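# Move the alphabetically first lettered box into the door tote

## Task

Find the box in this office whose top carries the letter earliest in the alphabet, and place that box alone in the tote beside the door. It must sit fully inside the tote with no part over the rim. The robot must not topple or finish leaning, or the task fails.

## Robot and tools

Robot: a Hello Robot Stretch 3. It has a two-wheeled base, a lift that slides up a mast, and one telescoping arm that reaches out to the robot's RIGHT side. There is a single arm. The gripper cannot move forward by itself, so drive the base to shift it fore and aft. The base is 0.33 m long, 0.34 m wide, rounded at the back, and pivots about the point midway between the drive wheels, 0.05 m behind the front edge. With the arm drawn in and the wrist folded, a turn sweeps a radius of 0.28 m. An unfolded, level gripper reaches past that circle.

Frames (metres): the base frame sits on the floor between the drive wheels, with x forward, y left and z up. hand_pose is reported in this frame, at the point where closed fingertips meet. With all wrist joints at zero, the hand frame's x points up, y points back along the arm toward the mast, and z points to the rear. The odometry frame is the base frame as it was when the scene began. base_odometry counts only wheel rotation, so wheel slip looks like travel. Heading is in rad, left positive, from -3.142 to 3.142. If turned_by_wheels and turned_by_imu disagree by more than 0.15 rad, believe turned_by_imu. base_tilt is in degrees, positive when leaning forward or right, and has a fixed error of up to about 4 plus noise.

Tool move: one action per call. The base and joints arguments may be combined, and speeds, pace or contact_limits can be added. servos must be sent on its own.
- base: an object holding exactly one key, and both are offsets from where the base last reported itself. translate_m is a straight drive in metres, forward positive, from -3 to 3. rotate_rad is a turn in place in radians, left positive, from -6.4 to 6.4. The base cannot move sideways.
- joints: an object of absolute targets keyed by joint name. lift_m 0 to 1.1 m. arm_m 0 to 0.52 m of extension. wrist_yaw_rad -1.345 to 4.42, where 0 points along the arm and positive swings toward the front. wrist_pitch_rad -1.57 to 0.451, where 0 is level and negative tips the fingertips down. wrist_roll_rad -2.911 to 2.918, where 0 puts the fingers side by side and level. gripper_m -0.089 to 0.179, larger meaning wider; the real fingertip gap is about 0.007 m less when nearly shut and 0.025 m less when wide. head_pan_rad -3.953 to 1.73, where 0 faces forward, positive turns left and -1.57 faces along the arm. head_tilt_rad -1.53 to 0.419, where negative looks down.
- pace: "default" or "max". speeds: per-key top speeds, capped at the max values. Max speeds are translate 0.30 m/s, rotate 1.90 rad/s, lift 0.15 m/s and arm 0.40 m/s. The base is limited to 0.10 m/s and 0.63 rad/s unless lift_m < 0.30, arm_m < 0.03 and wrist_yaw_rad > 2.54.
- contact_limits: motor_effort percentages (1 to 100) at which a motion halts. Use them only for arm_m, translate_m and rotate_rad, placed next to their own command. lift_m instead takes {"down": n, "up": n}; values under about 12 may trip during free motion.
- servos: "reboot" switches servos back on after a torque fault.
- cameras: a list chosen from head_camera, nav_camera, wrist_camera and all. [] returns none.
- blocking: false makes the call return within about 0.5 s while the motion continues.
An action never exceeds 15 s, and a motion is cut off after 14 s with time_out. An unknown key makes the call invalid. An out-of-range value gets the call refused, and the rest of that reply's motion calls are then skipped.

wait: seconds from 0 to 10 and an optional cameras list. It returns the state; wait(0) reports an unblocked move under "earlier move". stop: brakes every running motion. zoom_image: takes camera and region [x0,y0,x1,y1] in pixels, with the origin at top-left and at most 504x504. finished_scene: takes scene, the current scene's number, and cannot be undone.

Results: the "move" line reads "done" or the worst status. base_status and joint_status can be moving, done, off_target (stopped short and may still push), contact_stop (that joint goes slack until commanded again), time_out or torque_fault (the target is dropped). on_its_own reports things you did not command, such as slack joints or efforts outside their rest range; there, "held at" is a target, not a reading. motor_effort is a percentage, positive toward higher values, with the peak in brackets. Full effort shows about 45 on wrist pitch and 72 on wrist roll. lidar_m lists 12 distances in 30-degree sectors: the first is straight ahead, then counter-clockwise (4th left, 7th behind, 10th right). It looks at a plane 0.17 m above the floor; "-" means nothing seen or something closer than 0.15 m. It misses glass and thin legs, and the robot's body can block sectors 5, 6, 9 and 10. wrist_depth_mm and head_depth_mm are 7x7 grids of median depth in mm, covering 45-1000 and 280-4000 respectively. The head_camera image arrives rotated; turn it a quarter clockwise. The nav_camera image needs a quarter turn counterclockwise.

Gripping: send a gripper_m below the object's width to hold it. To release, send at least 0.05 above the width. Readings do not confirm a grasp, so check with the cameras.

Cautions: before folding the wrist (yaw to 3.0) or unfolding it, put the lift between 0.32 and 0.95, pitch at -0.4 and roll near 0. Once folded, the lift may go down to 0.25. When yaw is below -0.4, keep pitch at or below -0.5. The wrist, head and uncapped base never contact-stop. Prolonged pushing by the wrist or head can cause a torque fault. Pushing against something solid with the gripper higher than about 0.45 m, or driving while the gripper is snagged, can tip the robot. If base_tilt rises, back the gripper off. Use a low lift "down" limit near surfaces. Time keeps running while you think, and a running move continues meanwhile. Do not drop, slam or fling objects, or let go of something that is still moving. Loose objects may occasionally be bumped by outside forces. The box has to stay in place after the scene ends.

Each tool is called after "Request:" as name([rows], argument=value, ...), one row to a line, values as JSON.

## Session

Request:
move()

Scene clock: 0.00 s.
base_odometry: x=+0.000 y=+0.000 heading=+0.000
turned_by_wheels: +0.000
turned_by_imu: +0.000
base_tilt: forward=+1.0 right=-0.1
lidar_m: 0.80 1.67 1.61 1.34 1.00 0.97 1.01 1.40 1.53 1.06 0.79 0.77
head_depth_mm: 723 721 721 719 718 715 717 / 769 768 768 764 764 763 762 / 821 821 819 818 816 815 815 / 884 878 876 874 879 872 871 / 948 944 944 942 942 938 935 / 2044 2152 2141 2178 2210 2205 2170 / 1930 1918 1938 1945 1954 1974 1973
base_status: not commanded
joint_positions: lift_m=+0.444 arm_m=+0.002 wrist_yaw_rad=+3.097 wrist_pitch_rad=-0.467 wrist_roll_rad=+0.000 gripper_m=+0.037 head_pan_rad=+0.000 head_tilt_rad=-0.002
joint_status: not commanded
measured_speeds: all 0
motor_effort: left_wheel=-0.3 right_wheel=+1.7 lift_m=+27.5 arm_m=-9.1 wrist_yaw_rad=+0.9 wrist_pitch_rad=+2.5 wrist_roll_rad=+0.7 gripper_m=-0.2 head_pan_rad=+0.6 head_tilt_rad=+6.0
hand_pose: x=-0.0114 y=+0.0710 z=+0.4454 quat_wxyz=(+0.179, +0.691, +0.148, +0.684) (m; base frame)
wrist_depth_mm: - - 146 - - - - / - - 158 - - - - / - - 172 - - - - / - 920 190 - - - - / 809 785 204 798 813 819 789 / 676 667 128 638 654 695 687 / 581 593 283 580 571 592 588
pictures: head_camera (sideways), nav_camera (sideways), wrist_camera
Images, in order (width x height): head_camera 896x504, nav_camera 672x504, wrist_camera 644x364.

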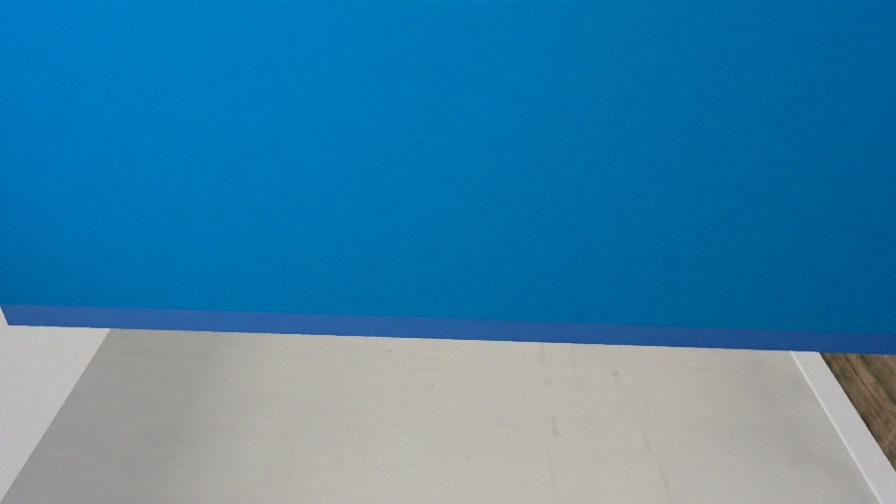

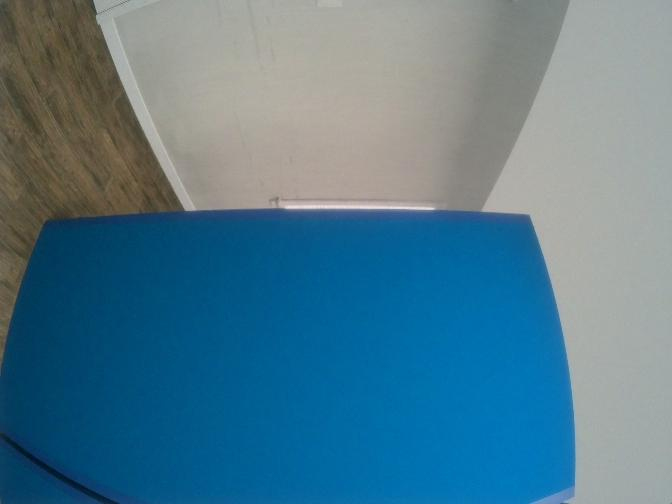

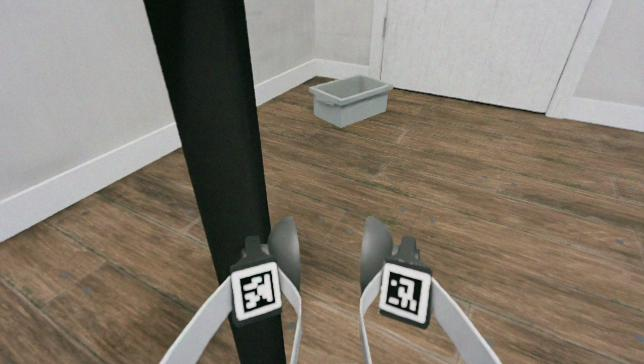

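Request:
move(joints={"head_pan_rad": 1.57, "head_tilt_rad": -0.4}, pace="max", cameras=["head_camera", "nav_camera"])

Request:
move(joints={"head_pan_rad": 0.6, "head_tilt_rad": -0.4}, pace="max", cameras=["head_camera", "nav_camera"])

Request:
move(joints={"head_pan_rad": -0.4, "head_tilt_rad": -0.4}, pace="max", cameras=["head_camera", "nav_camera"])

Request:
move(joints={"head_pan_rad": -1.4, "head_tilt_rad": -0.4}, pace="max", cameras=["head_camera", "nav_camera"])

Request:
move(joints={"head_pan_rad": -2.4, "head_tilt_rad": -0.4}, pace="max", cameras=["head_camera", "nav_camera"])

Request:
move(joints={"head_pan_rad": -3.4, "head_tilt_rad": -0.4}, pace="max", cameras=["head_camera", "nav_camera"])

Scene clock: 8.40 s.
move: done
base_odometry: x=+0.000 y=+0.000 heading=+0.000
turned_by_wheels: +0.000
turned_by_imu: +0.001
base_tilt: forward=+0.9 right=-0.1
lidar_m: 0.80 1.68 1.61 1.34 1.00 0.97 1.01 1.40 1.53 1.06 0.79 0.76
head_depth_mm: 1437 1511 1590 1683 1810 1786 1456 / 1532 1613 1713 1818 1961 1714 1439 / 1562 1683 1801 1939 2104 1708 1445 / 1389 1491 1599 1748 1866 1767 1444 / 1240 1313 1410 1504 1633 1696 1435 / 1121 1181 1253 1334 1434 1528 1442 / 1012 1073 1131 1193 1268 1366 1415
base_status: not commanded
joint_positions: lift_m=+0.444 arm_m=+0.002 wrist_yaw_rad=+3.097 wrist_pitch_rad=-0.467 wrist_roll_rad=+0.000 gripper_m=+0.037 head_pan_rad=+1.605 head_tilt_rad=-0.399
joint_status: all done
measured_speeds: all 0
motor_effort: left_wheel=-0.4(0.6) right_wheel=+2.4(2.6) lift_m=+29.9(30.2) arm_m=-20.3(20.5) wrist_yaw_rad=+0.8(1.2) wrist_pitch_rad=+2.5(2.7) wrist_roll_rad=+0.8(0.9) gripper_m=-0.3(1.0) head_pan_rad=-1.3(5.0) head_tilt_rad=-2.5(5.7)
hand_pose: x=-0.0114 y=+0.0710 z=+0.4454 quat_wxyz=(+0.179, +0.691, +0.148, +0.684) (m; base frame)
wrist_depth_mm: - - 146 - - - - / - - 158 - - - - / - - 172 - - - - / - 973 189 - - - - / 796 800 205 804 810 815 795 / 671 689 127 638 654 685 677 / 577 600 283 590 572 591 593
pictures: head_camera (sideways), nav_camera (sideways)
Images, in order (width x height): head_camera 896x504, nav_camera 672x504.

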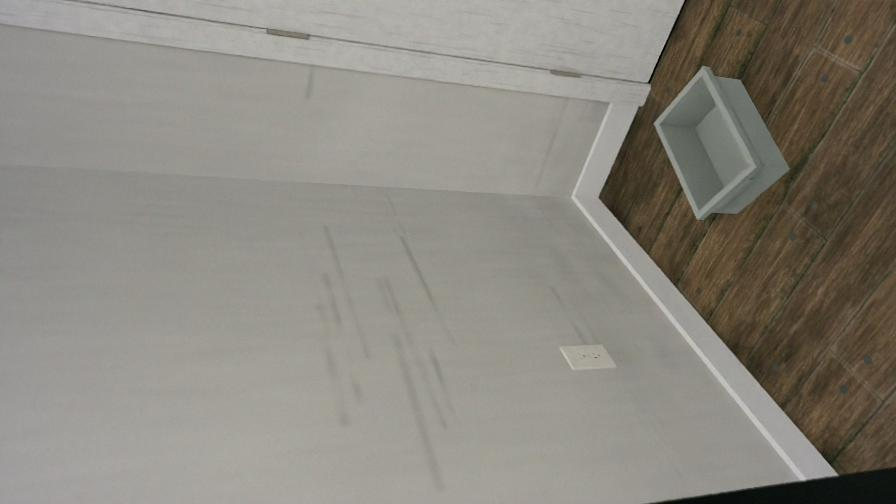

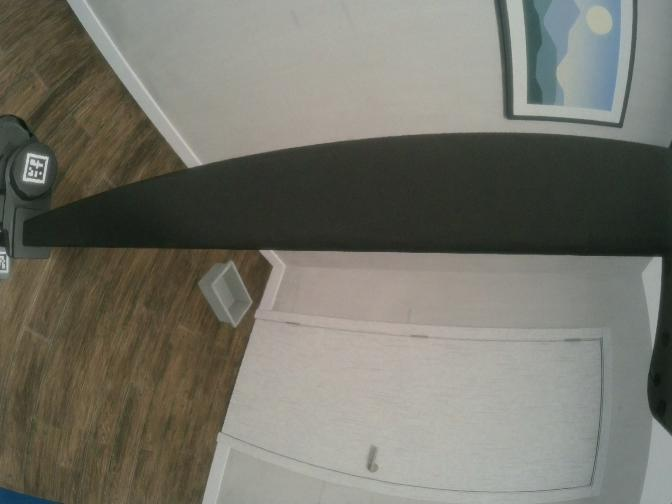

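Scene clock: 9.33 s.
move: done
base_odometry: x=+0.000 y=+0.000 heading=+0.000
turned_by_wheels: +0.000
turned_by_imu: +0.000
base_tilt: forward=+0.8 right=-0.2
lidar_m: 0.80 1.67 1.61 1.34 1.00 0.96 1.01 1.41 1.53 1.06 0.79 0.76
head_depth_mm: 1666 1778 1929 2138 2225 1777 1463 / 1591 1715 1866 2013 2141 1770 1454 / 1543 1651 1787 1942 2093 1782 1440 / 1489 1583 1718 1861 2011 1756 1442 / 1439 1533 1650 1762 1922 1775 1454 / 1380 1474 1562 1673 1839 1748 1423 / 1340 1416 1494 1606 1763 1758 1423
base_status: not commanded
joint_positions: lift_m=+0.444 arm_m=+0.002 wrist_yaw_rad=+3.097 wrist_pitch_rad=-0.467 wrist_roll_rad=+0.000 gripper_m=+0.037 head_pan_rad=+0.597 head_tilt_rad=-0.399
joint_status: all done
measured_speeds: all 0
motor_effort: left_wheel=-0.4(0.6) right_wheel=+2.1(2.7) lift_m=+30.8(30.8) arm_m=-20.6(20.7) wrist_yaw_rad=+0.4(1.4) wrist_pitch_rad=+2.5(2.8) wrist_roll_rad=+0.8(1.0) gripper_m=+0.0(1.2) head_pan_rad=-2.8(5.3) head_tilt_rad=-2.1(3.6)
hand_pose: x=-0.0114 y=+0.0710 z=+0.4454 quat_wxyz=(+0.179, +0.691, +0.148, +0.684) (m; base frame)
wrist_depth_mm: - - 146 - - - - / - - 158 - - - - / - - 172 - - - - / - 933 189 - - - - / 800 794 204 794 799 803 801 / 677 674 128 639 656 681 674 / 591 608 283 583 575 584 587
pictures: head_camera (sideways), nav_camera (sideways)
Images, in order (width x height): head_camera 896x504, nav_camera 672x504.

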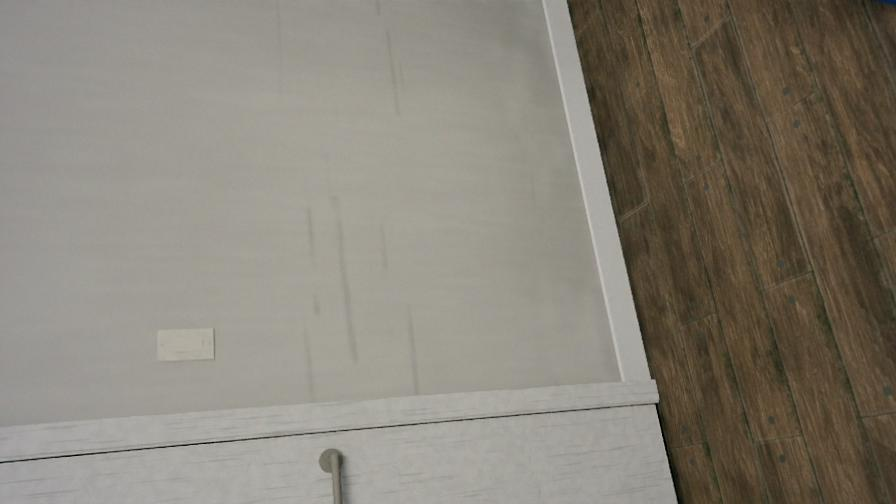

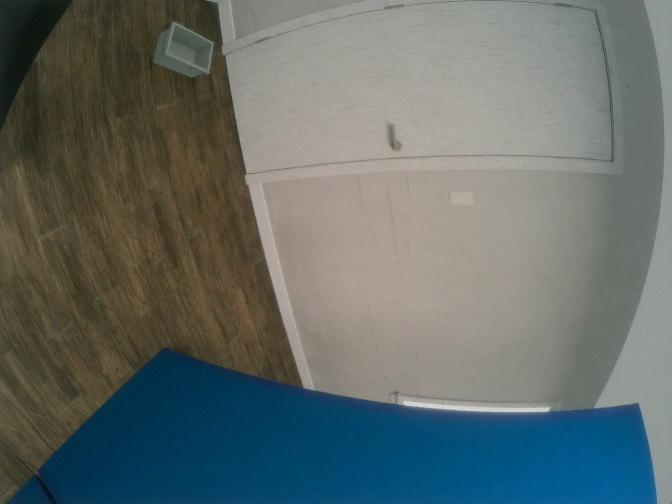

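Scene clock: 10.23 s.
move: done
base_odometry: x=+0.000 y=+0.000 heading=+0.000
turned_by_wheels: +0.000
turned_by_imu: +0.000
base_tilt: forward=+1.0 right=-0.1
lidar_m: 0.80 1.67 1.60 1.34 1.00 0.96 1.01 1.40 1.53 1.06 0.79 0.77
head_depth_mm: 608 647 691 742 801 874 957 / 618 659 703 754 824 891 983 / 628 668 715 773 838 913 1010 / 639 680 731 791 861 937 1046 / 647 693 744 809 877 970 1071 / 659 707 761 824 902 988 1101 / 674 720 780 843 925 1015 1131
base_status: not commanded
joint_positions: lift_m=+0.444 arm_m=+0.002 wrist_yaw_rad=+3.097 wrist_pitch_rad=-0.467 wrist_roll_rad=+0.000 gripper_m=+0.037 head_pan_rad=-0.427 head_tilt_rad=-0.400
joint_status: all done
measured_speeds: all 0
motor_effort: left_wheel=-0.5(0.6) right_wheel=+2.1(2.7) lift_m=+30.5(30.9) arm_m=-20.4(20.7) wrist_yaw_rad=+0.4(1.2) wrist_pitch_rad=+2.7(2.8) wrist_roll_rad=+0.8(1.1) gripper_m=-0.1(1.0) head_pan_rad=-0.7(4.8) head_tilt_rad=-2.2(4.6)
hand_pose: x=-0.0114 y=+0.0710 z=+0.4454 quat_wxyz=(+0.179, +0.691, +0.148, +0.684) (m; base frame)
wrist_depth_mm: - - 146 - - - - / - - 158 - - - - / - - 172 - - - - / - 933 190 - - - - / 791 805 205 812 814 791 789 / 684 680 128 633 653 675 677 / 587 607 284 586 563 586 594
pictures: head_camera (sideways), nav_camera (sideways)
Images, in order (width x height): head_camera 896x504, nav_camera 672x504.

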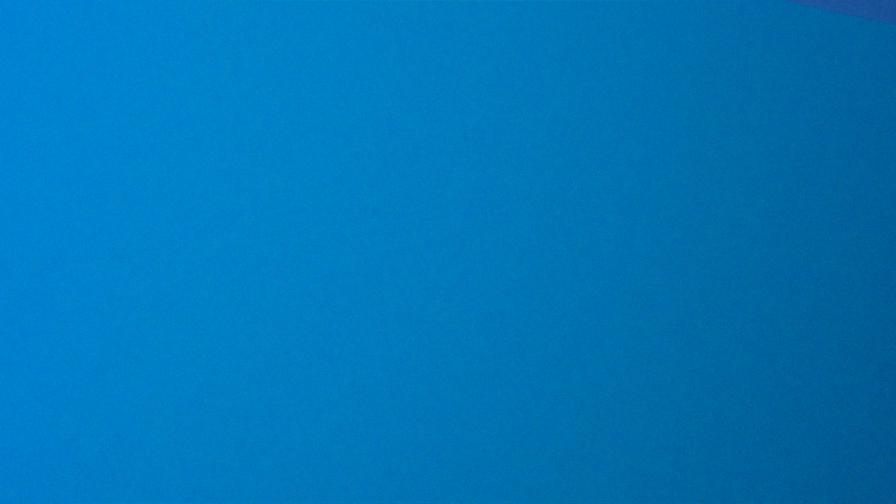

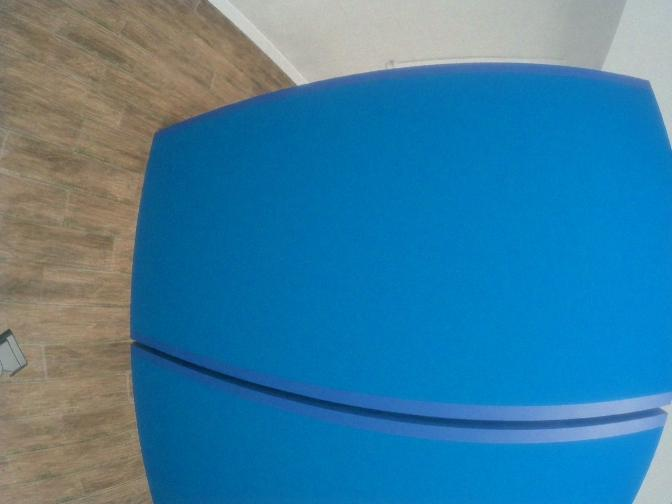

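Scene clock: 11.13 s.
move: done
base_odometry: x=+0.000 y=+0.000 heading=+0.000
turned_by_wheels: +0.000
turned_by_imu: +0.000
base_tilt: forward=+0.8 right=-0.1
lidar_m: 0.80 1.68 1.60 1.34 1.00 0.97 1.01 1.41 1.53 1.06 0.79 0.77
head_depth_mm: 1344 1480 1614 1893 2119 1769 1448 / 1174 1296 1423 1589 1805 1778 1440 / 1052 1138 1246 1359 1514 1644 1436 / 946 1023 1097 1191 1311 1430 1437 / 868 923 984 1063 1147 1247 1357 / 795 843 892 950 1022 1100 1200 / 737 773 820 869 927 989 1069
base_status: not commanded
joint_positions: lift_m=+0.444 arm_m=+0.002 wrist_yaw_rad=+3.097 wrist_pitch_rad=-0.467 wrist_roll_rad=+0.000 gripper_m=+0.037 head_pan_rad=-1.437 head_tilt_rad=-0.400
joint_status: all done
measured_speeds: all 0
motor_effort: left_wheel=-0.6(0.6) right_wheel=+2.4(2.8) lift_m=+30.5(30.7) arm_m=-20.2(20.8) wrist_yaw_rad=+0.7(1.2) wrist_pitch_rad=+2.2(2.7) wrist_roll_rad=+0.8(1.1) gripper_m=+0.4(1.2) head_pan_rad=+1.3(4.2) head_tilt_rad=-2.2(3.4)
hand_pose: x=-0.0114 y=+0.0710 z=+0.4454 quat_wxyz=(+0.179, +0.691, +0.148, +0.684) (m; base frame)
wrist_depth_mm: - - 146 - - - - / - - 158 - - - - / - - 173 - - - - / - 948 189 - - - - / 805 813 205 818 786 796 812 / 671 678 128 651 670 680 666 / 587 596 284 586 568 586 588
pictures: head_camera (sideways), nav_camera (sideways)
Images, in order (width x height): head_camera 896x504, nav_camera 672x504.

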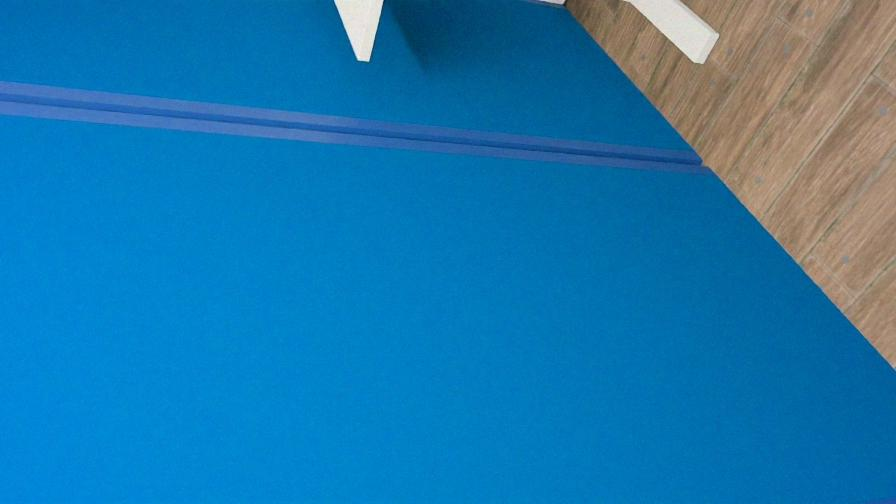

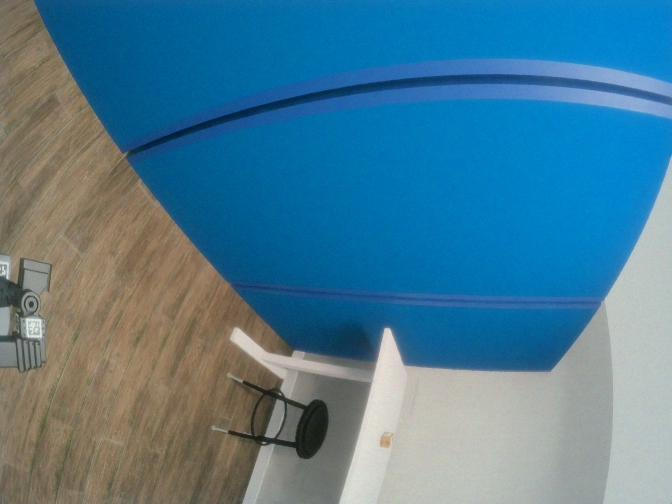

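Scene clock: 12.03 s.
move: done
base_odometry: x=+0.000 y=+0.000 heading=+0.000
turned_by_wheels: +0.000
turned_by_imu: +0.000
base_tilt: forward=+1.0 right=+0.0
lidar_m: 0.80 1.68 1.60 1.34 1.00 0.96 1.01 1.40 1.53 1.06 0.79 0.76
head_depth_mm: 1639 1663 1692 1767 1829 1717 1448 / 1939 2025 1943 2151 2117 1778 1448 / 1952 2128 1964 2395 2139 1769 1436 / 1907 2027 1752 2367 2272 1766 1432 / 1878 1998 1730 2294 2301 1769 1434 / 1827 1953 1723 2249 2298 1758 1440 / 1786 1878 1679 2118 2196 1738 1422
base_status: not commanded
joint_positions: lift_m=+0.444 arm_m=+0.002 wrist_yaw_rad=+3.097 wrist_pitch_rad=-0.467 wrist_roll_rad=+0.000 gripper_m=+0.037 head_pan_rad=-2.441 head_tilt_rad=-0.400
joint_status: all done
measured_speeds: all 0
motor_effort: left_wheel=-0.4(0.6) right_wheel=+2.3(2.7) lift_m=+30.4(30.6) arm_m=-20.2(20.6) wrist_yaw_rad=+0.8(1.1) wrist_pitch_rad=+2.4(2.8) wrist_roll_rad=+0.8(1.1) gripper_m=+0.2(0.8) head_pan_rad=+0.8(5.5) head_tilt_rad=-1.4(4.8)
hand_pose: x=-0.0114 y=+0.0710 z=+0.4454 quat_wxyz=(+0.179, +0.691, +0.148, +0.684) (m; base frame)
wrist_depth_mm: - - 146 - - - - / - - 158 - - - - / - - 172 - - - - / - 951 190 - - - - / 792 802 203 795 816 796 798 / 675 678 128 638 658 669 675 / 584 604 283 592 568 577 585
pictures: head_camera (sideways), nav_camera (sideways)
Images, in order (width x height): head_camera 896x504, nav_camera 672x504.

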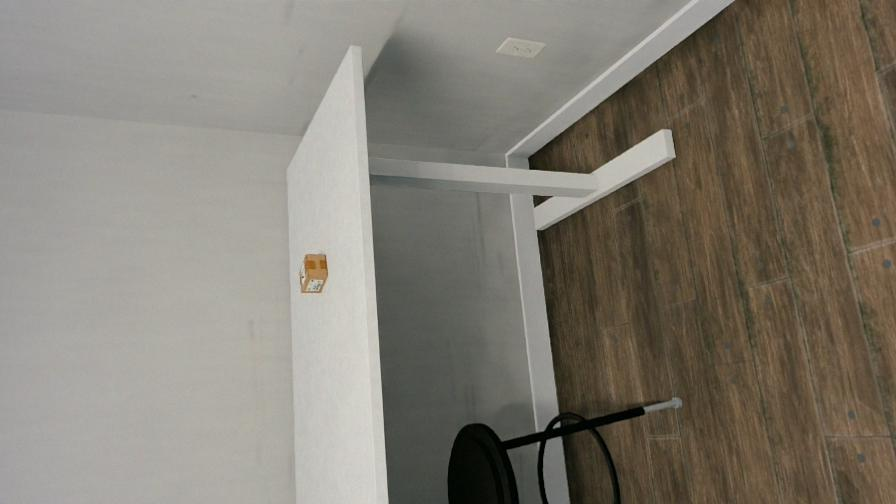

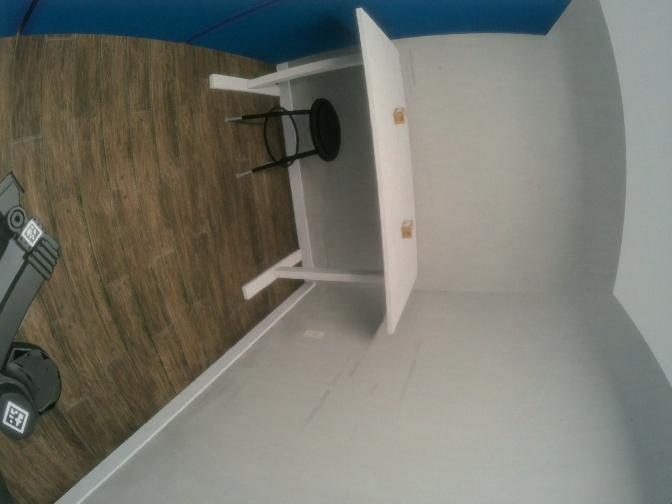

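Scene clock: 12.93 s.
move: done
base_odometry: x=+0.000 y=+0.000 heading=+0.000
turned_by_wheels: +0.000
turned_by_imu: +0.000
base_tilt: forward=+1.1 right=-0.1
lidar_m: 0.80 1.67 1.60 1.34 0.99 0.97 1.01 1.41 1.53 1.06 0.79 0.76
head_depth_mm: 787 838 890 954 1028 1114 1219 / 810 862 917 982 1070 1164 1264 / 836 889 951 1025 1100 1210 1317 / 854 917 981 1060 1150 1265 1354 / 882 943 1015 1103 1199 1316 1396 / 913 981 1050 1151 1257 1380 1432 / 943 1013 1101 1193 1301 1440 1439
base_status: not commanded
joint_positions: lift_m=+0.444 arm_m=+0.002 wrist_yaw_rad=+3.097 wrist_pitch_rad=-0.467 wrist_roll_rad=+0.000 gripper_m=+0.037 head_pan_rad=-3.443 head_tilt_rad=-0.400
joint_status: all done
measured_speeds: all 0
motor_effort: left_wheel=-0.5(0.6) right_wheel=+2.2(2.7) lift_m=+30.3(30.8) arm_m=-19.8(20.4) wrist_yaw_rad=+0.8(1.1) wrist_pitch_rad=+2.2(2.7) wrist_roll_rad=+0.9(1.1) gripper_m=+0.3(1.4) head_pan_rad=+1.3(5.3) head_tilt_rad=-1.9(3.6)
hand_pose: x=-0.0114 y=+0.0710 z=+0.4454 quat_wxyz=(+0.179, +0.691, +0.148, +0.684) (m; base frame)
wrist_depth_mm: - - 146 - - - - / - - 158 - - - - / - - 173 - - - - / - 942 189 - - - - / 799 799 204 791 800 799 818 / 670 681 127 637 652 670 675 / 592 594 286 593 578 591 591
pictures: head_camera (sideways), nav_camera (sideways)
Images, in order (width x height): head_camera 896x504, nav_camera 672x504.

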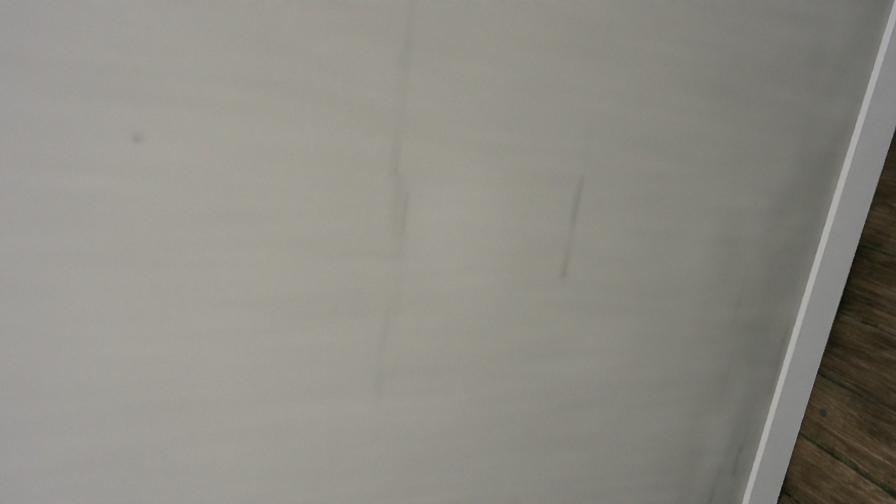

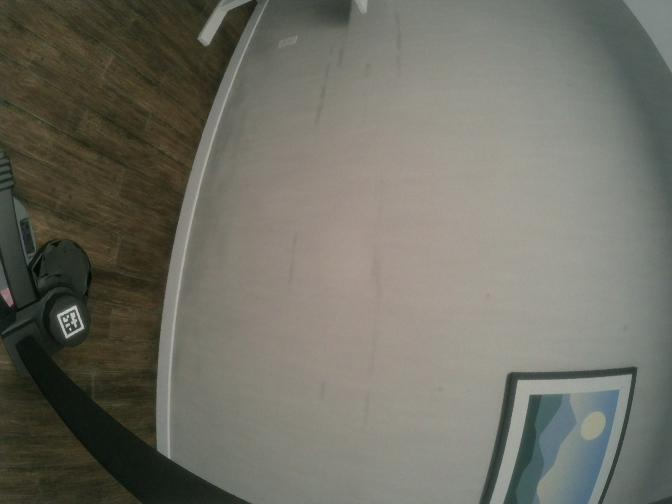

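Request:
move(joints={"head_pan_rad": -2.2, "head_tilt_rad": -0.3}, pace="max", cameras=["head_camera", "nav_camera"])

Scene clock: 42.37 s.
move: done
base_odometry: x=+0.000 y=+0.000 heading=+0.000
turned_by_wheels: +0.000
turned_by_imu: +0.001
base_tilt: forward=+1.0 right=+0.0
lidar_m: 0.80 1.68 1.60 1.34 1.00 0.96 1.01 1.40 1.53 1.06 0.79 0.76
head_depth_mm: 1855 1943 2056 1786 2319 1930 1580 / 1861 1959 2073 1759 2334 2006 1571 / 1863 1953 2058 1737 2308 1977 1568 / 1862 1938 2075 1723 2321 1951 1564 / 1868 1966 2095 2186 2056 1892 1560 / 1872 1980 2066 2201 2310 1956 1558 / 1879 1959 2066 1779 2178 1913 1569
base_status: not commanded
joint_positions: lift_m=+0.444 arm_m=+0.002 wrist_yaw_rad=+3.097 wrist_pitch_rad=-0.467 wrist_roll_rad=+0.000 gripper_m=+0.037 head_pan_rad=-2.170 head_tilt_rad=-0.304
joint_status: all done
measured_speeds: all 0
motor_effort: left_wheel=-0.4(0.6) right_wheel=+2.2(2.6) lift_m=+30.1(30.5) arm_m=-19.6(20.1) wrist_yaw_rad=+1.0(1.2) wrist_pitch_rad=+2.5(2.8) wrist_roll_rad=+0.8(0.9) gripper_m=+0.0(0.9) head_pan_rad=-0.7(5.5) head_tilt_rad=+4.2(5.7)
hand_pose: x=-0.0114 y=+0.0710 z=+0.4454 quat_wxyz=(+0.179, +0.691, +0.148, +0.684) (m; base frame)
wrist_depth_mm: - - 146 - - - - / - - 158 - - - - / - - 173 - - - - / - 910 189 - - - - / 789 806 205 781 802 795 795 / 688 678 127 641 664 669 673 / 576 593 283 587 573 591 592
pictures: head_camera (sideways), nav_camera (sideways)
Images, in order (width x height): head_camera 896x504, nav_camera 672x504.

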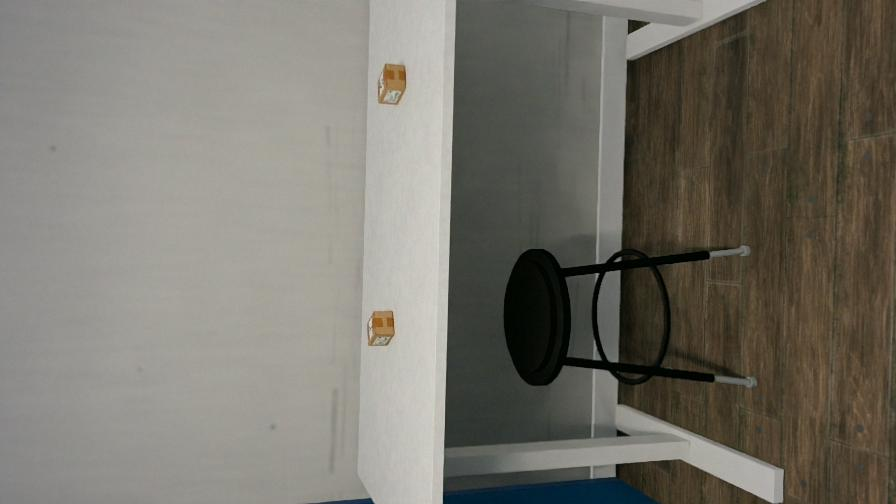

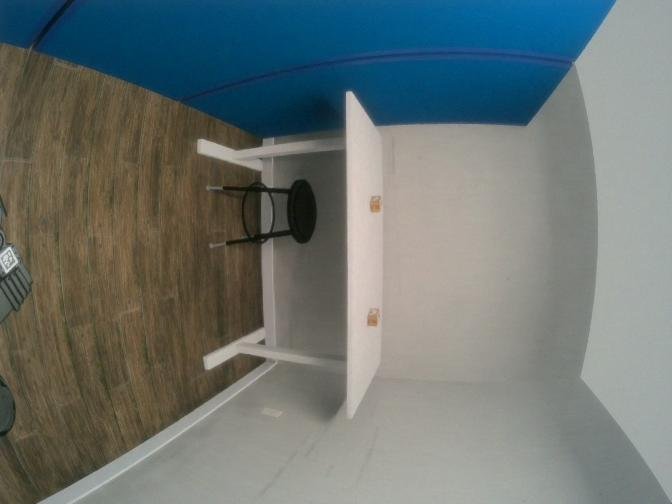

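Request:
zoom_image(camera="head_camera", region=[360, 40, 430, 120])

Request:
zoom_image(camera="head_camera", region=[350, 290, 420, 370])

Scaled by 6.300 from the camera's 896x504 image, which has a finer 1280x720 frame.

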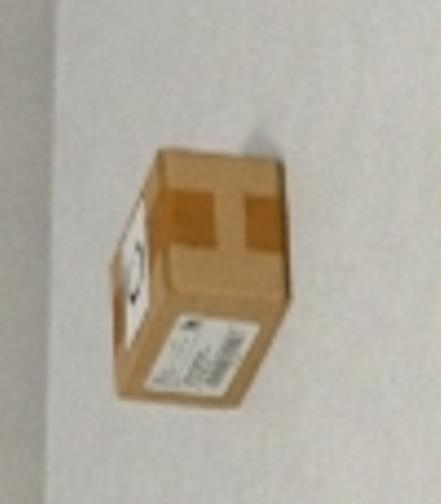

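Scaled by 6.300 from the camera's 896x504 image, which has a finer 1280x720 frame.

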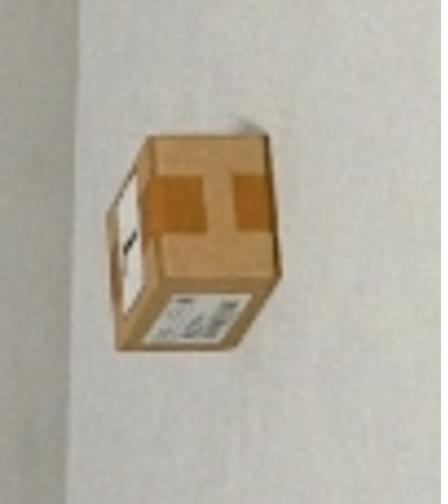

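Request:
move(base={"rotate_rad": 0.66}, cameras=[])

Request:
move(base={"translate_m": 1.15}, joints={"head_pan_rad": -1.2, "head_tilt_rad": -0.35}, contact_limits={"translate_m": 40})

Scene clock: 97.03 s.
move: done
base_odometry: x=+0.000 y=+0.000 heading=+0.659
turned_by_wheels: +0.659
turned_by_imu: +0.658
base_tilt: forward=+1.0 right=-0.1
lidar_m: 1.61 1.60 1.20 0.97 0.97 1.06 1.64 1.77 0.95 0.77 0.77 0.84
head_depth_mm: 1772 1945 2052 1759 2209 1952 1593 / 1485 1595 1727 1837 2088 2018 1582 / 1272 1353 1450 1563 1690 1815 1581 / 1106 1182 1246 1330 1426 1533 1529 / 982 1042 1098 1160 1223 1305 1399 / 892 932 972 1025 1085 1147 1209 / 810 839 877 920 964 1009 1063
base_status: done
joint_positions: lift_m=+0.444 arm_m=+0.002 wrist_yaw_rad=+3.097 wrist_pitch_rad=-0.467 wrist_roll_rad=+0.000 gripper_m=+0.037 head_pan_rad=-2.200 head_tilt_rad=-0.300
joint_status: not commanded
measured_speeds: all 0
motor_effort: left_wheel=-11.1(15.0) right_wheel=+10.9(13.9) lift_m=+29.8(30.2) arm_m=-20.1(20.6) wrist_yaw_rad=+0.7(1.5) wrist_pitch_rad=+2.3(2.8) wrist_roll_rad=+0.9(1.1) gripper_m=-0.7(1.5) head_pan_rad=-3.9(4.4) head_tilt_rad=+4.3(4.7)
hand_pose: x=-0.0114 y=+0.0710 z=+0.4454 quat_wxyz=(+0.179, +0.691, +0.148, +0.684) (m; base frame)
wrist_depth_mm: - - 142 - - - - / - - 158 - - - - / - - 172 - - - - / - 962 189 - - - - / 786 800 205 792 799 800 796 / 673 665 128 635 660 682 665 / 587 604 282 589 573 585 598
pictures: none
No camera images: "cameras" was empty.

Scene clock: 109.67 s.
move: done
base_odometry: x=+0.909 y=+0.705 heading=+0.659
turned_by_wheels: +0.000
turned_by_imu: +0.001
base_tilt: forward=+1.0 right=-0.3
lidar_m: 0.57 0.55 0.59 0.92 1.38 1.51 2.34 0.88 0.53 0.68 1.41 0.70
head_depth_mm: 2941 3069 3201 3423 2509 1888 1512 / 2935 3035 3281 3396 2476 1869 1515 / 2925 3136 3299 3444 2497 1853 1504 / 2947 3124 3317 3464 2472 1878 1505 / 2939 3139 3322 3201 2487 1858 1484 / 1950 2030 2062 2158 2184 1861 1490 / 1441 1465 1453 1535 1602 1619 1469
base_status: done
joint_positions: lift_m=+0.444 arm_m=+0.002 wrist_yaw_rad=+3.097 wrist_pitch_rad=-0.467 wrist_roll_rad=+0.000 gripper_m=+0.037 head_pan_rad=-1.200 head_tilt_rad=-0.350
joint_status: all done
measured_speeds: all 0
motor_effort: left_wheel=+4.4(13.1) right_wheel=+5.4(14.7) lift_m=+29.1(30.1) arm_m=-13.0(20.3) wrist_yaw_rad=+1.2(1.5) wrist_pitch_rad=+2.3(2.9) wrist_roll_rad=+0.7(1.1) gripper_m=-0.4(1.5) head_pan_rad=-2.9(5.3) head_tilt_rad=-2.1(3.7)
contact_limits: translate_m 40 (maximum 100)
hand_pose: x=-0.0114 y=+0.0710 z=+0.4454 quat_wxyz=(+0.179, +0.691, +0.148, +0.684) (m; base frame)
wrist_depth_mm: - - 146 - - - - / - - 158 - - - - / - - 172 - - - - / - - 189 - 913 - - / 812 806 204 801 811 708 - / 683 668 128 625 658 673 - / 588 614 282 587 571 588 571
pictures: head_camera (sideways), nav_camera (sideways), wrist_camera
Images, in order (width x height): head_camera 896x504, nav_camera 672x504, wrist_camera 644x364.

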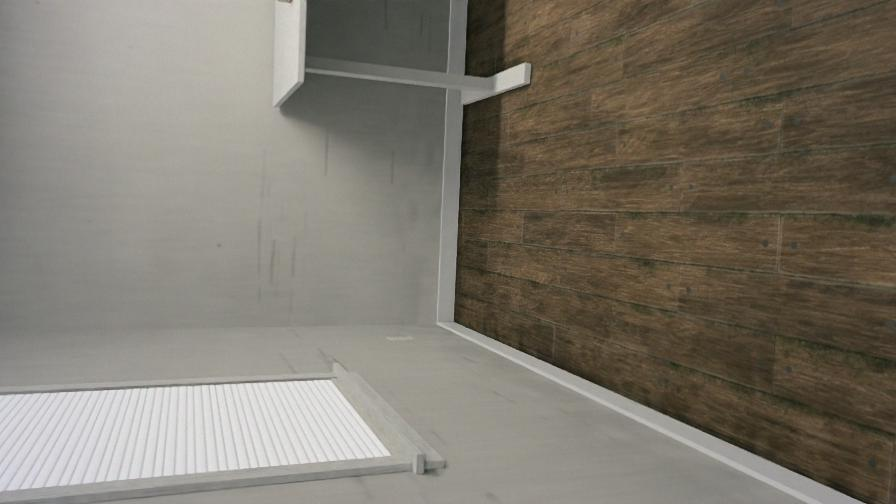

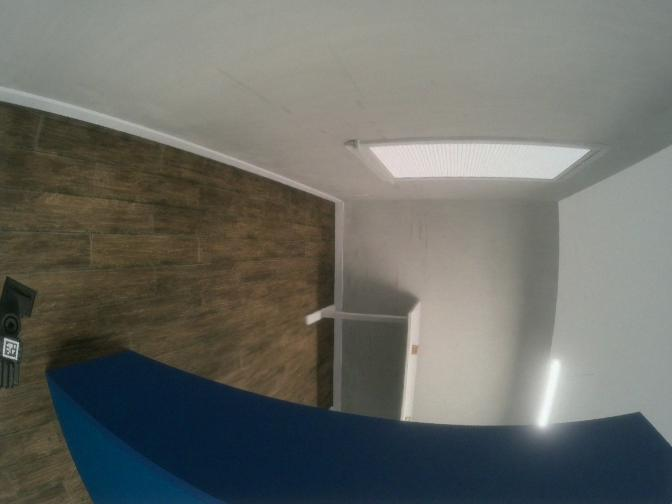

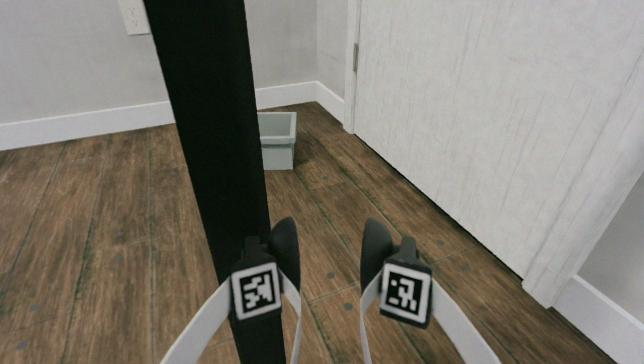

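Request:
move(base={"rotate_rad": -1.19}, joints={"head_pan_rad": -0.6, "head_tilt_rad": -0.35}, cameras=["nav_camera", "head_camera"])

Scene clock: 119.90 s.
move: done
base_odometry: x=+0.909 y=+0.705 heading=-0.530
turned_by_wheels: -1.189
turned_by_imu: -1.185
base_tilt: forward=+1.2 right=-0.1
lidar_m: 2.04 0.78 0.58 0.56 0.55 0.78 1.38 1.44 2.00 1.27 0.53 0.58
head_depth_mm: 454 468 484 503 533 574 632 / 507 527 551 573 599 630 663 / 579 604 636 667 705 746 790 / 676 710 751 798 853 912 986 / 3180 3401 3567 3725 2481 1860 1495 / 3054 3221 3375 3524 2454 1849 1492 / 2963 3019 3260 3259 2436 1859 1488
base_status: done
joint_positions: lift_m=+0.444 arm_m=+0.002 wrist_yaw_rad=+3.097 wrist_pitch_rad=-0.467 wrist_roll_rad=+0.000 gripper_m=+0.037 head_pan_rad=-0.595 head_tilt_rad=-0.350
joint_status: all done
measured_speeds: all 0
motor_effort: left_wheel=+11.8(15.3) right_wheel=-10.1(14.0) lift_m=+29.0(29.4) arm_m=-17.8(17.9) wrist_yaw_rad=+0.7(1.4) wrist_pitch_rad=+2.6(2.8) wrist_roll_rad=+0.8(1.1) gripper_m=-0.6(1.3) head_pan_rad=-3.4(5.6) head_tilt_rad=-2.6(5.6)
hand_pose: x=-0.0114 y=+0.0710 z=+0.4454 quat_wxyz=(+0.179, +0.691, +0.148, +0.684) (m; base frame)
wrist_depth_mm: - - 143 - - - - / - - 155 - - - - / - - 171 - - - - / - - 186 - - - - / 759 743 204 152 156 766 780 / 668 678 128 640 646 682 685 / 585 603 283 581 572 582 585
pictures: head_camera (sideways), nav_camera (sideways)
Images, in order (width x height): head_camera 896x504, nav_camera 672x504.

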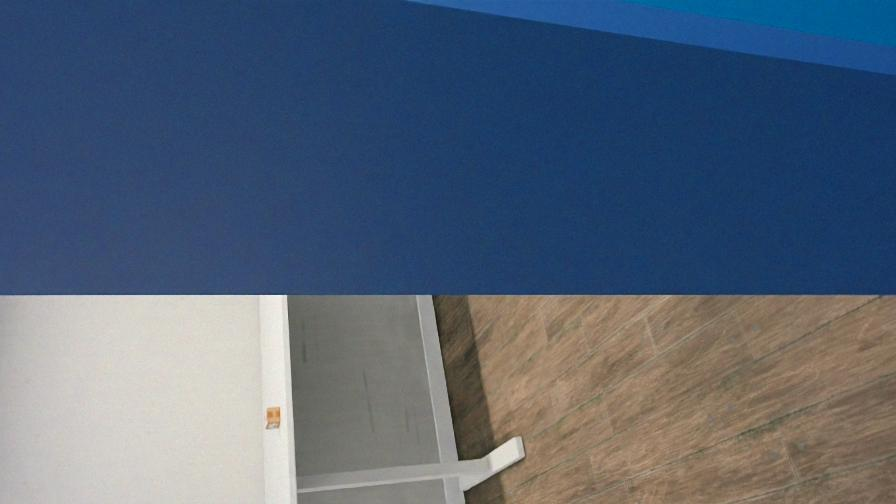

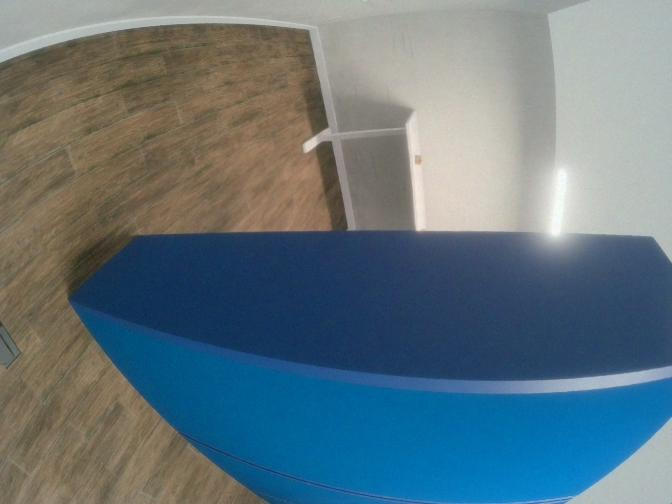

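Request:
move(base={"translate_m": 1.2}, joints={"head_pan_rad": -1.3, "head_tilt_rad": -0.3}, contact_limits={"translate_m": 40}, cameras=["nav_camera", "head_camera"])

Scene clock: 136.37 s.
move: done
base_odometry: x=+1.944 y=+0.098 heading=-0.530
turned_by_wheels: +0.000
turned_by_imu: +0.001
base_tilt: forward=+0.9 right=-0.2
lidar_m: 1.96 0.75 0.56 0.54 0.56 0.78 2.19 0.59 0.57 2.26 2.52 1.83
head_depth_mm: 2761 2863 3019 3196 2757 2006 1594 / 2800 2944 3137 3280 2735 1966 1584 / 2946 3039 3260 3396 2713 1996 1577 / 2996 3229 3296 3443 2736 1999 1571 / 3134 3288 3505 3709 2696 1991 1578 / 3247 3449 3640 3702 2674 1983 1564 / 3144 3322 3369 3456 2649 1951 1563
base_status: done
joint_positions: lift_m=+0.444 arm_m=+0.002 wrist_yaw_rad=+3.097 wrist_pitch_rad=-0.467 wrist_roll_rad=+0.000 gripper_m=+0.037 head_pan_rad=-1.300 head_tilt_rad=-0.300
joint_status: all done
measured_speeds: all 0
motor_effort: left_wheel=+8.7(17.6) right_wheel=+1.1(7.3) lift_m=+28.1(29.4) arm_m=-19.1(20.5) wrist_yaw_rad=+1.1(1.5) wrist_pitch_rad=+2.6(2.9) wrist_roll_rad=+0.8(1.2) gripper_m=+0.4(1.6) head_pan_rad=+3.1(5.4) head_tilt_rad=+3.7(5.6)
contact_limits: translate_m 40 (maximum 100)
hand_pose: x=-0.0114 y=+0.0710 z=+0.4454 quat_wxyz=(+0.179, +0.691, +0.148, +0.684) (m; base frame)
wrist_depth_mm: - - 143 - - - - / - - 155 - - - - / - - 171 - - - - / - - 186 - - - - / - - 203 149 157 763 774 / 678 675 127 634 650 677 683 / 585 599 282 582 561 588 593
pictures: head_camera (sideways), nav_camera (sideways)
Images, in order (width x height): head_camera 896x504, nav_camera 672x504.

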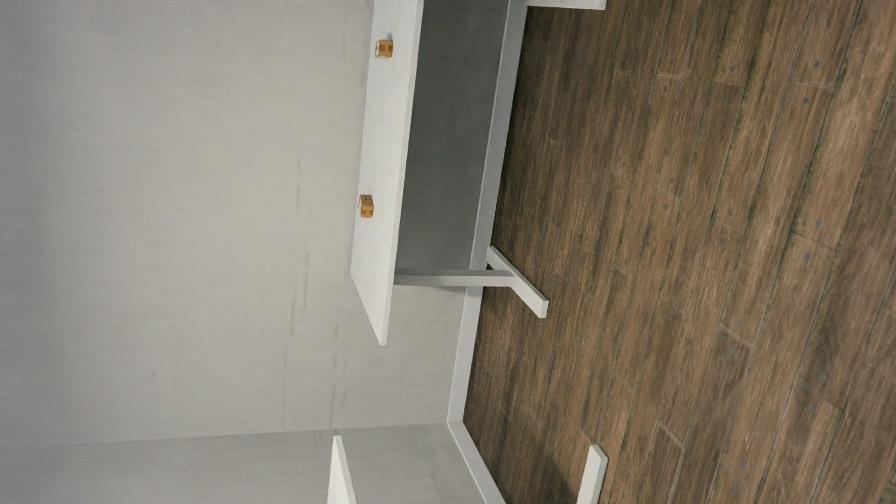

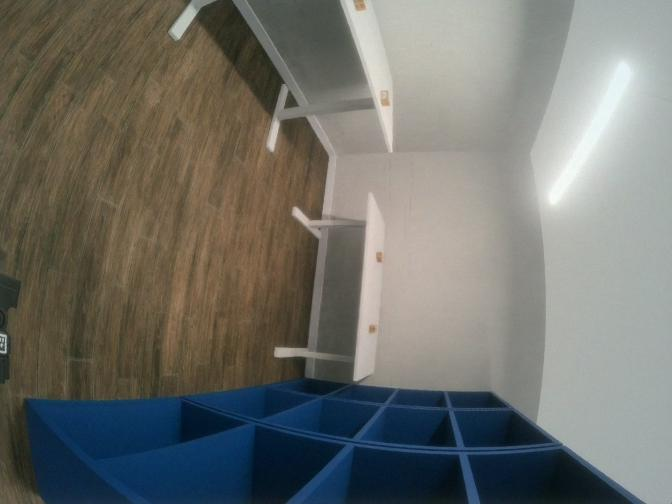

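Request:
move(joints={"head_pan_rad": -2.0, "head_tilt_rad": -0.3}, pace="max", cameras=["nav_camera", "head_camera"])

Request:
move(joints={"head_pan_rad": -0.5, "head_tilt_rad": -0.3}, pace="max", cameras=["nav_camera", "head_camera"])

Scene clock: 140.40 s.
move: done
base_odometry: x=+1.944 y=+0.098 heading=-0.530
turned_by_wheels: +0.000
turned_by_imu: +0.001
base_tilt: forward=+1.2 right=-0.1
lidar_m: 1.97 0.75 0.56 0.54 0.56 0.78 2.19 0.59 0.57 2.27 2.51 1.84
head_depth_mm: 605 1203 1262 1062 639 615 639 / 1240 1366 1440 1061 793 1185 941 / 1219 1306 1387 1047 1533 1186 1026 / 1196 1264 1339 1368 1480 1331 1476 / 1967 1563 1731 2018 1796 1775 1565 / 1989 2126 2852 2949 2472 1954 1570 / 2764 2878 3005 3149 2645 1940 1552
base_status: not commanded
joint_positions: lift_m=+0.444 arm_m=+0.002 wrist_yaw_rad=+3.097 wrist_pitch_rad=-0.467 wrist_roll_rad=+0.000 gripper_m=+0.037 head_pan_rad=-2.010 head_tilt_rad=-0.300
joint_status: all done
measured_speeds: all 0
motor_effort: left_wheel=+8.3(8.7) right_wheel=+1.5(1.7) lift_m=+28.2(28.7) arm_m=-19.0(19.3) wrist_yaw_rad=+0.7(1.3) wrist_pitch_rad=+2.3(2.7) wrist_roll_rad=+0.8(1.0) gripper_m=-0.5(1.5) head_pan_rad=-2.4(4.5) head_tilt_rad=+3.7(5.4)
contact_limits: translate_m 40 (maximum 100)
hand_pose: x=-0.0114 y=+0.0710 z=+0.4454 quat_wxyz=(+0.179, +0.691, +0.148, +0.684) (m; base frame)
wrist_depth_mm: - - 143 - - - - / - - 156 - - - - / - - 172 - - - - / - - 186 - - - - / - - 204 149 156 773 772 / 695 674 127 639 648 682 683 / 580 603 283 587 576 589 592
pictures: head_camera (sideways), nav_camera (sideways)
Images, in order (width x height): head_camera 896x504, nav_camera 672x504.

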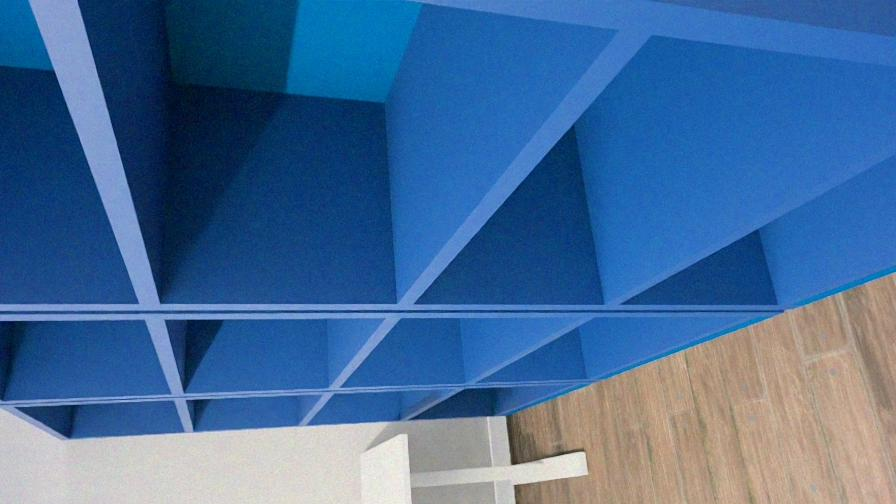

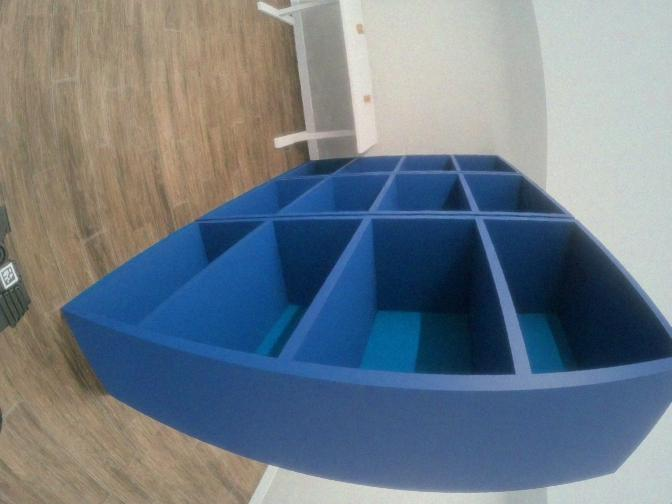

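Scene clock: 141.43 s.
move: done
base_odometry: x=+1.944 y=+0.098 heading=-0.530
turned_by_wheels: +0.000
turned_by_imu: +0.000
base_tilt: forward=+1.0 right=-0.1
lidar_m: 1.96 0.75 0.56 0.54 0.56 0.78 2.20 0.59 0.57 2.27 2.53 1.83
head_depth_mm: 2339 2458 2499 2796 2756 2024 1590 / 2234 2357 2409 2692 2720 1996 1587 / 2141 2252 2323 2563 2625 2004 1558 / 2074 2188 2283 2432 2551 1973 1563 / 2000 2082 2177 2316 2413 1984 1562 / 1909 2008 2135 2238 2378 1967 1572 / 1838 1965 2045 2154 2296 1953 1562
base_status: not commanded
joint_positions: lift_m=+0.444 arm_m=+0.002 wrist_yaw_rad=+3.097 wrist_pitch_rad=-0.467 wrist_roll_rad=+0.000 gripper_m=+0.037 head_pan_rad=-0.474 head_tilt_rad=-0.300
joint_status: all done
measured_speeds: all 0
motor_effort: left_wheel=+8.4(8.8) right_wheel=+1.3(2.0) lift_m=+28.3(28.4) arm_m=-19.3(19.3) wrist_yaw_rad=+0.7(1.4) wrist_pitch_rad=+2.5(2.7) wrist_roll_rad=+0.5(1.2) gripper_m=+0.0(1.2) head_pan_rad=+0.3(5.4) head_tilt_rad=+2.5(8.6)
contact_limits: translate_m 40 (maximum 100)
hand_pose: x=-0.0114 y=+0.0710 z=+0.4454 quat_wxyz=(+0.179, +0.691, +0.148, +0.684) (m; base frame)
wrist_depth_mm: - - 143 - - - - / - - 156 - - - - / - - 171 - - - - / - - 186 - - - - / - - 203 149 156 769 751 / 692 674 127 638 664 670 677 / 592 607 281 592 574 588 583
pictures: head_camera (sideways), nav_camera (sideways)
Images, in order (width x height): head_camera 896x504, nav_camera 672x504.

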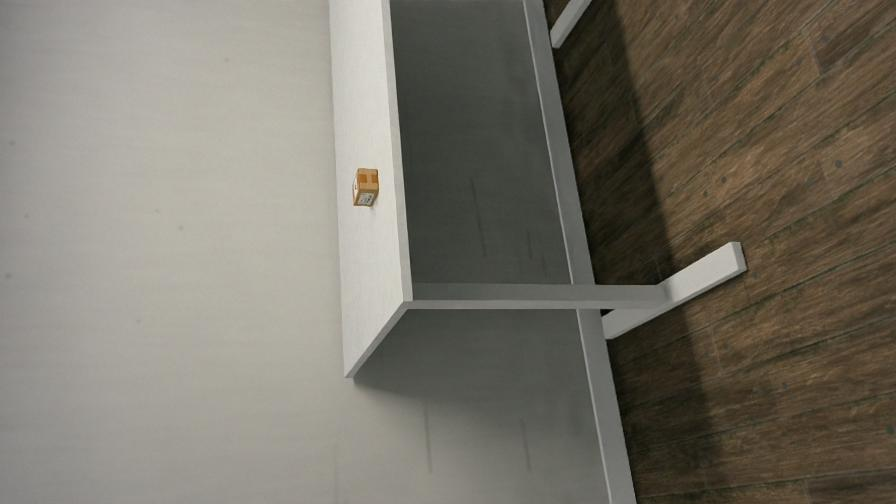

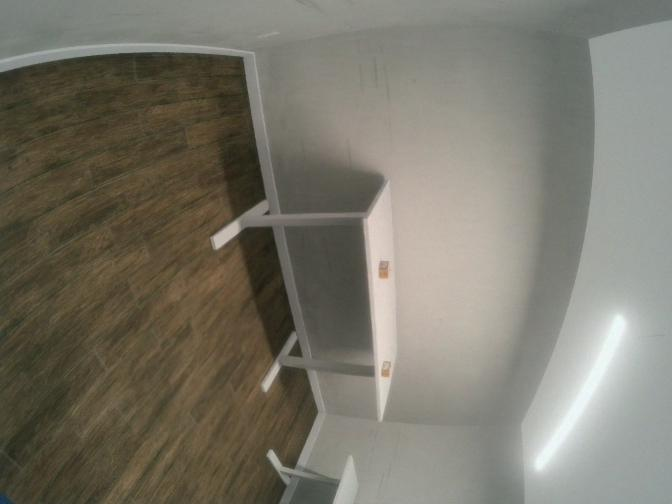

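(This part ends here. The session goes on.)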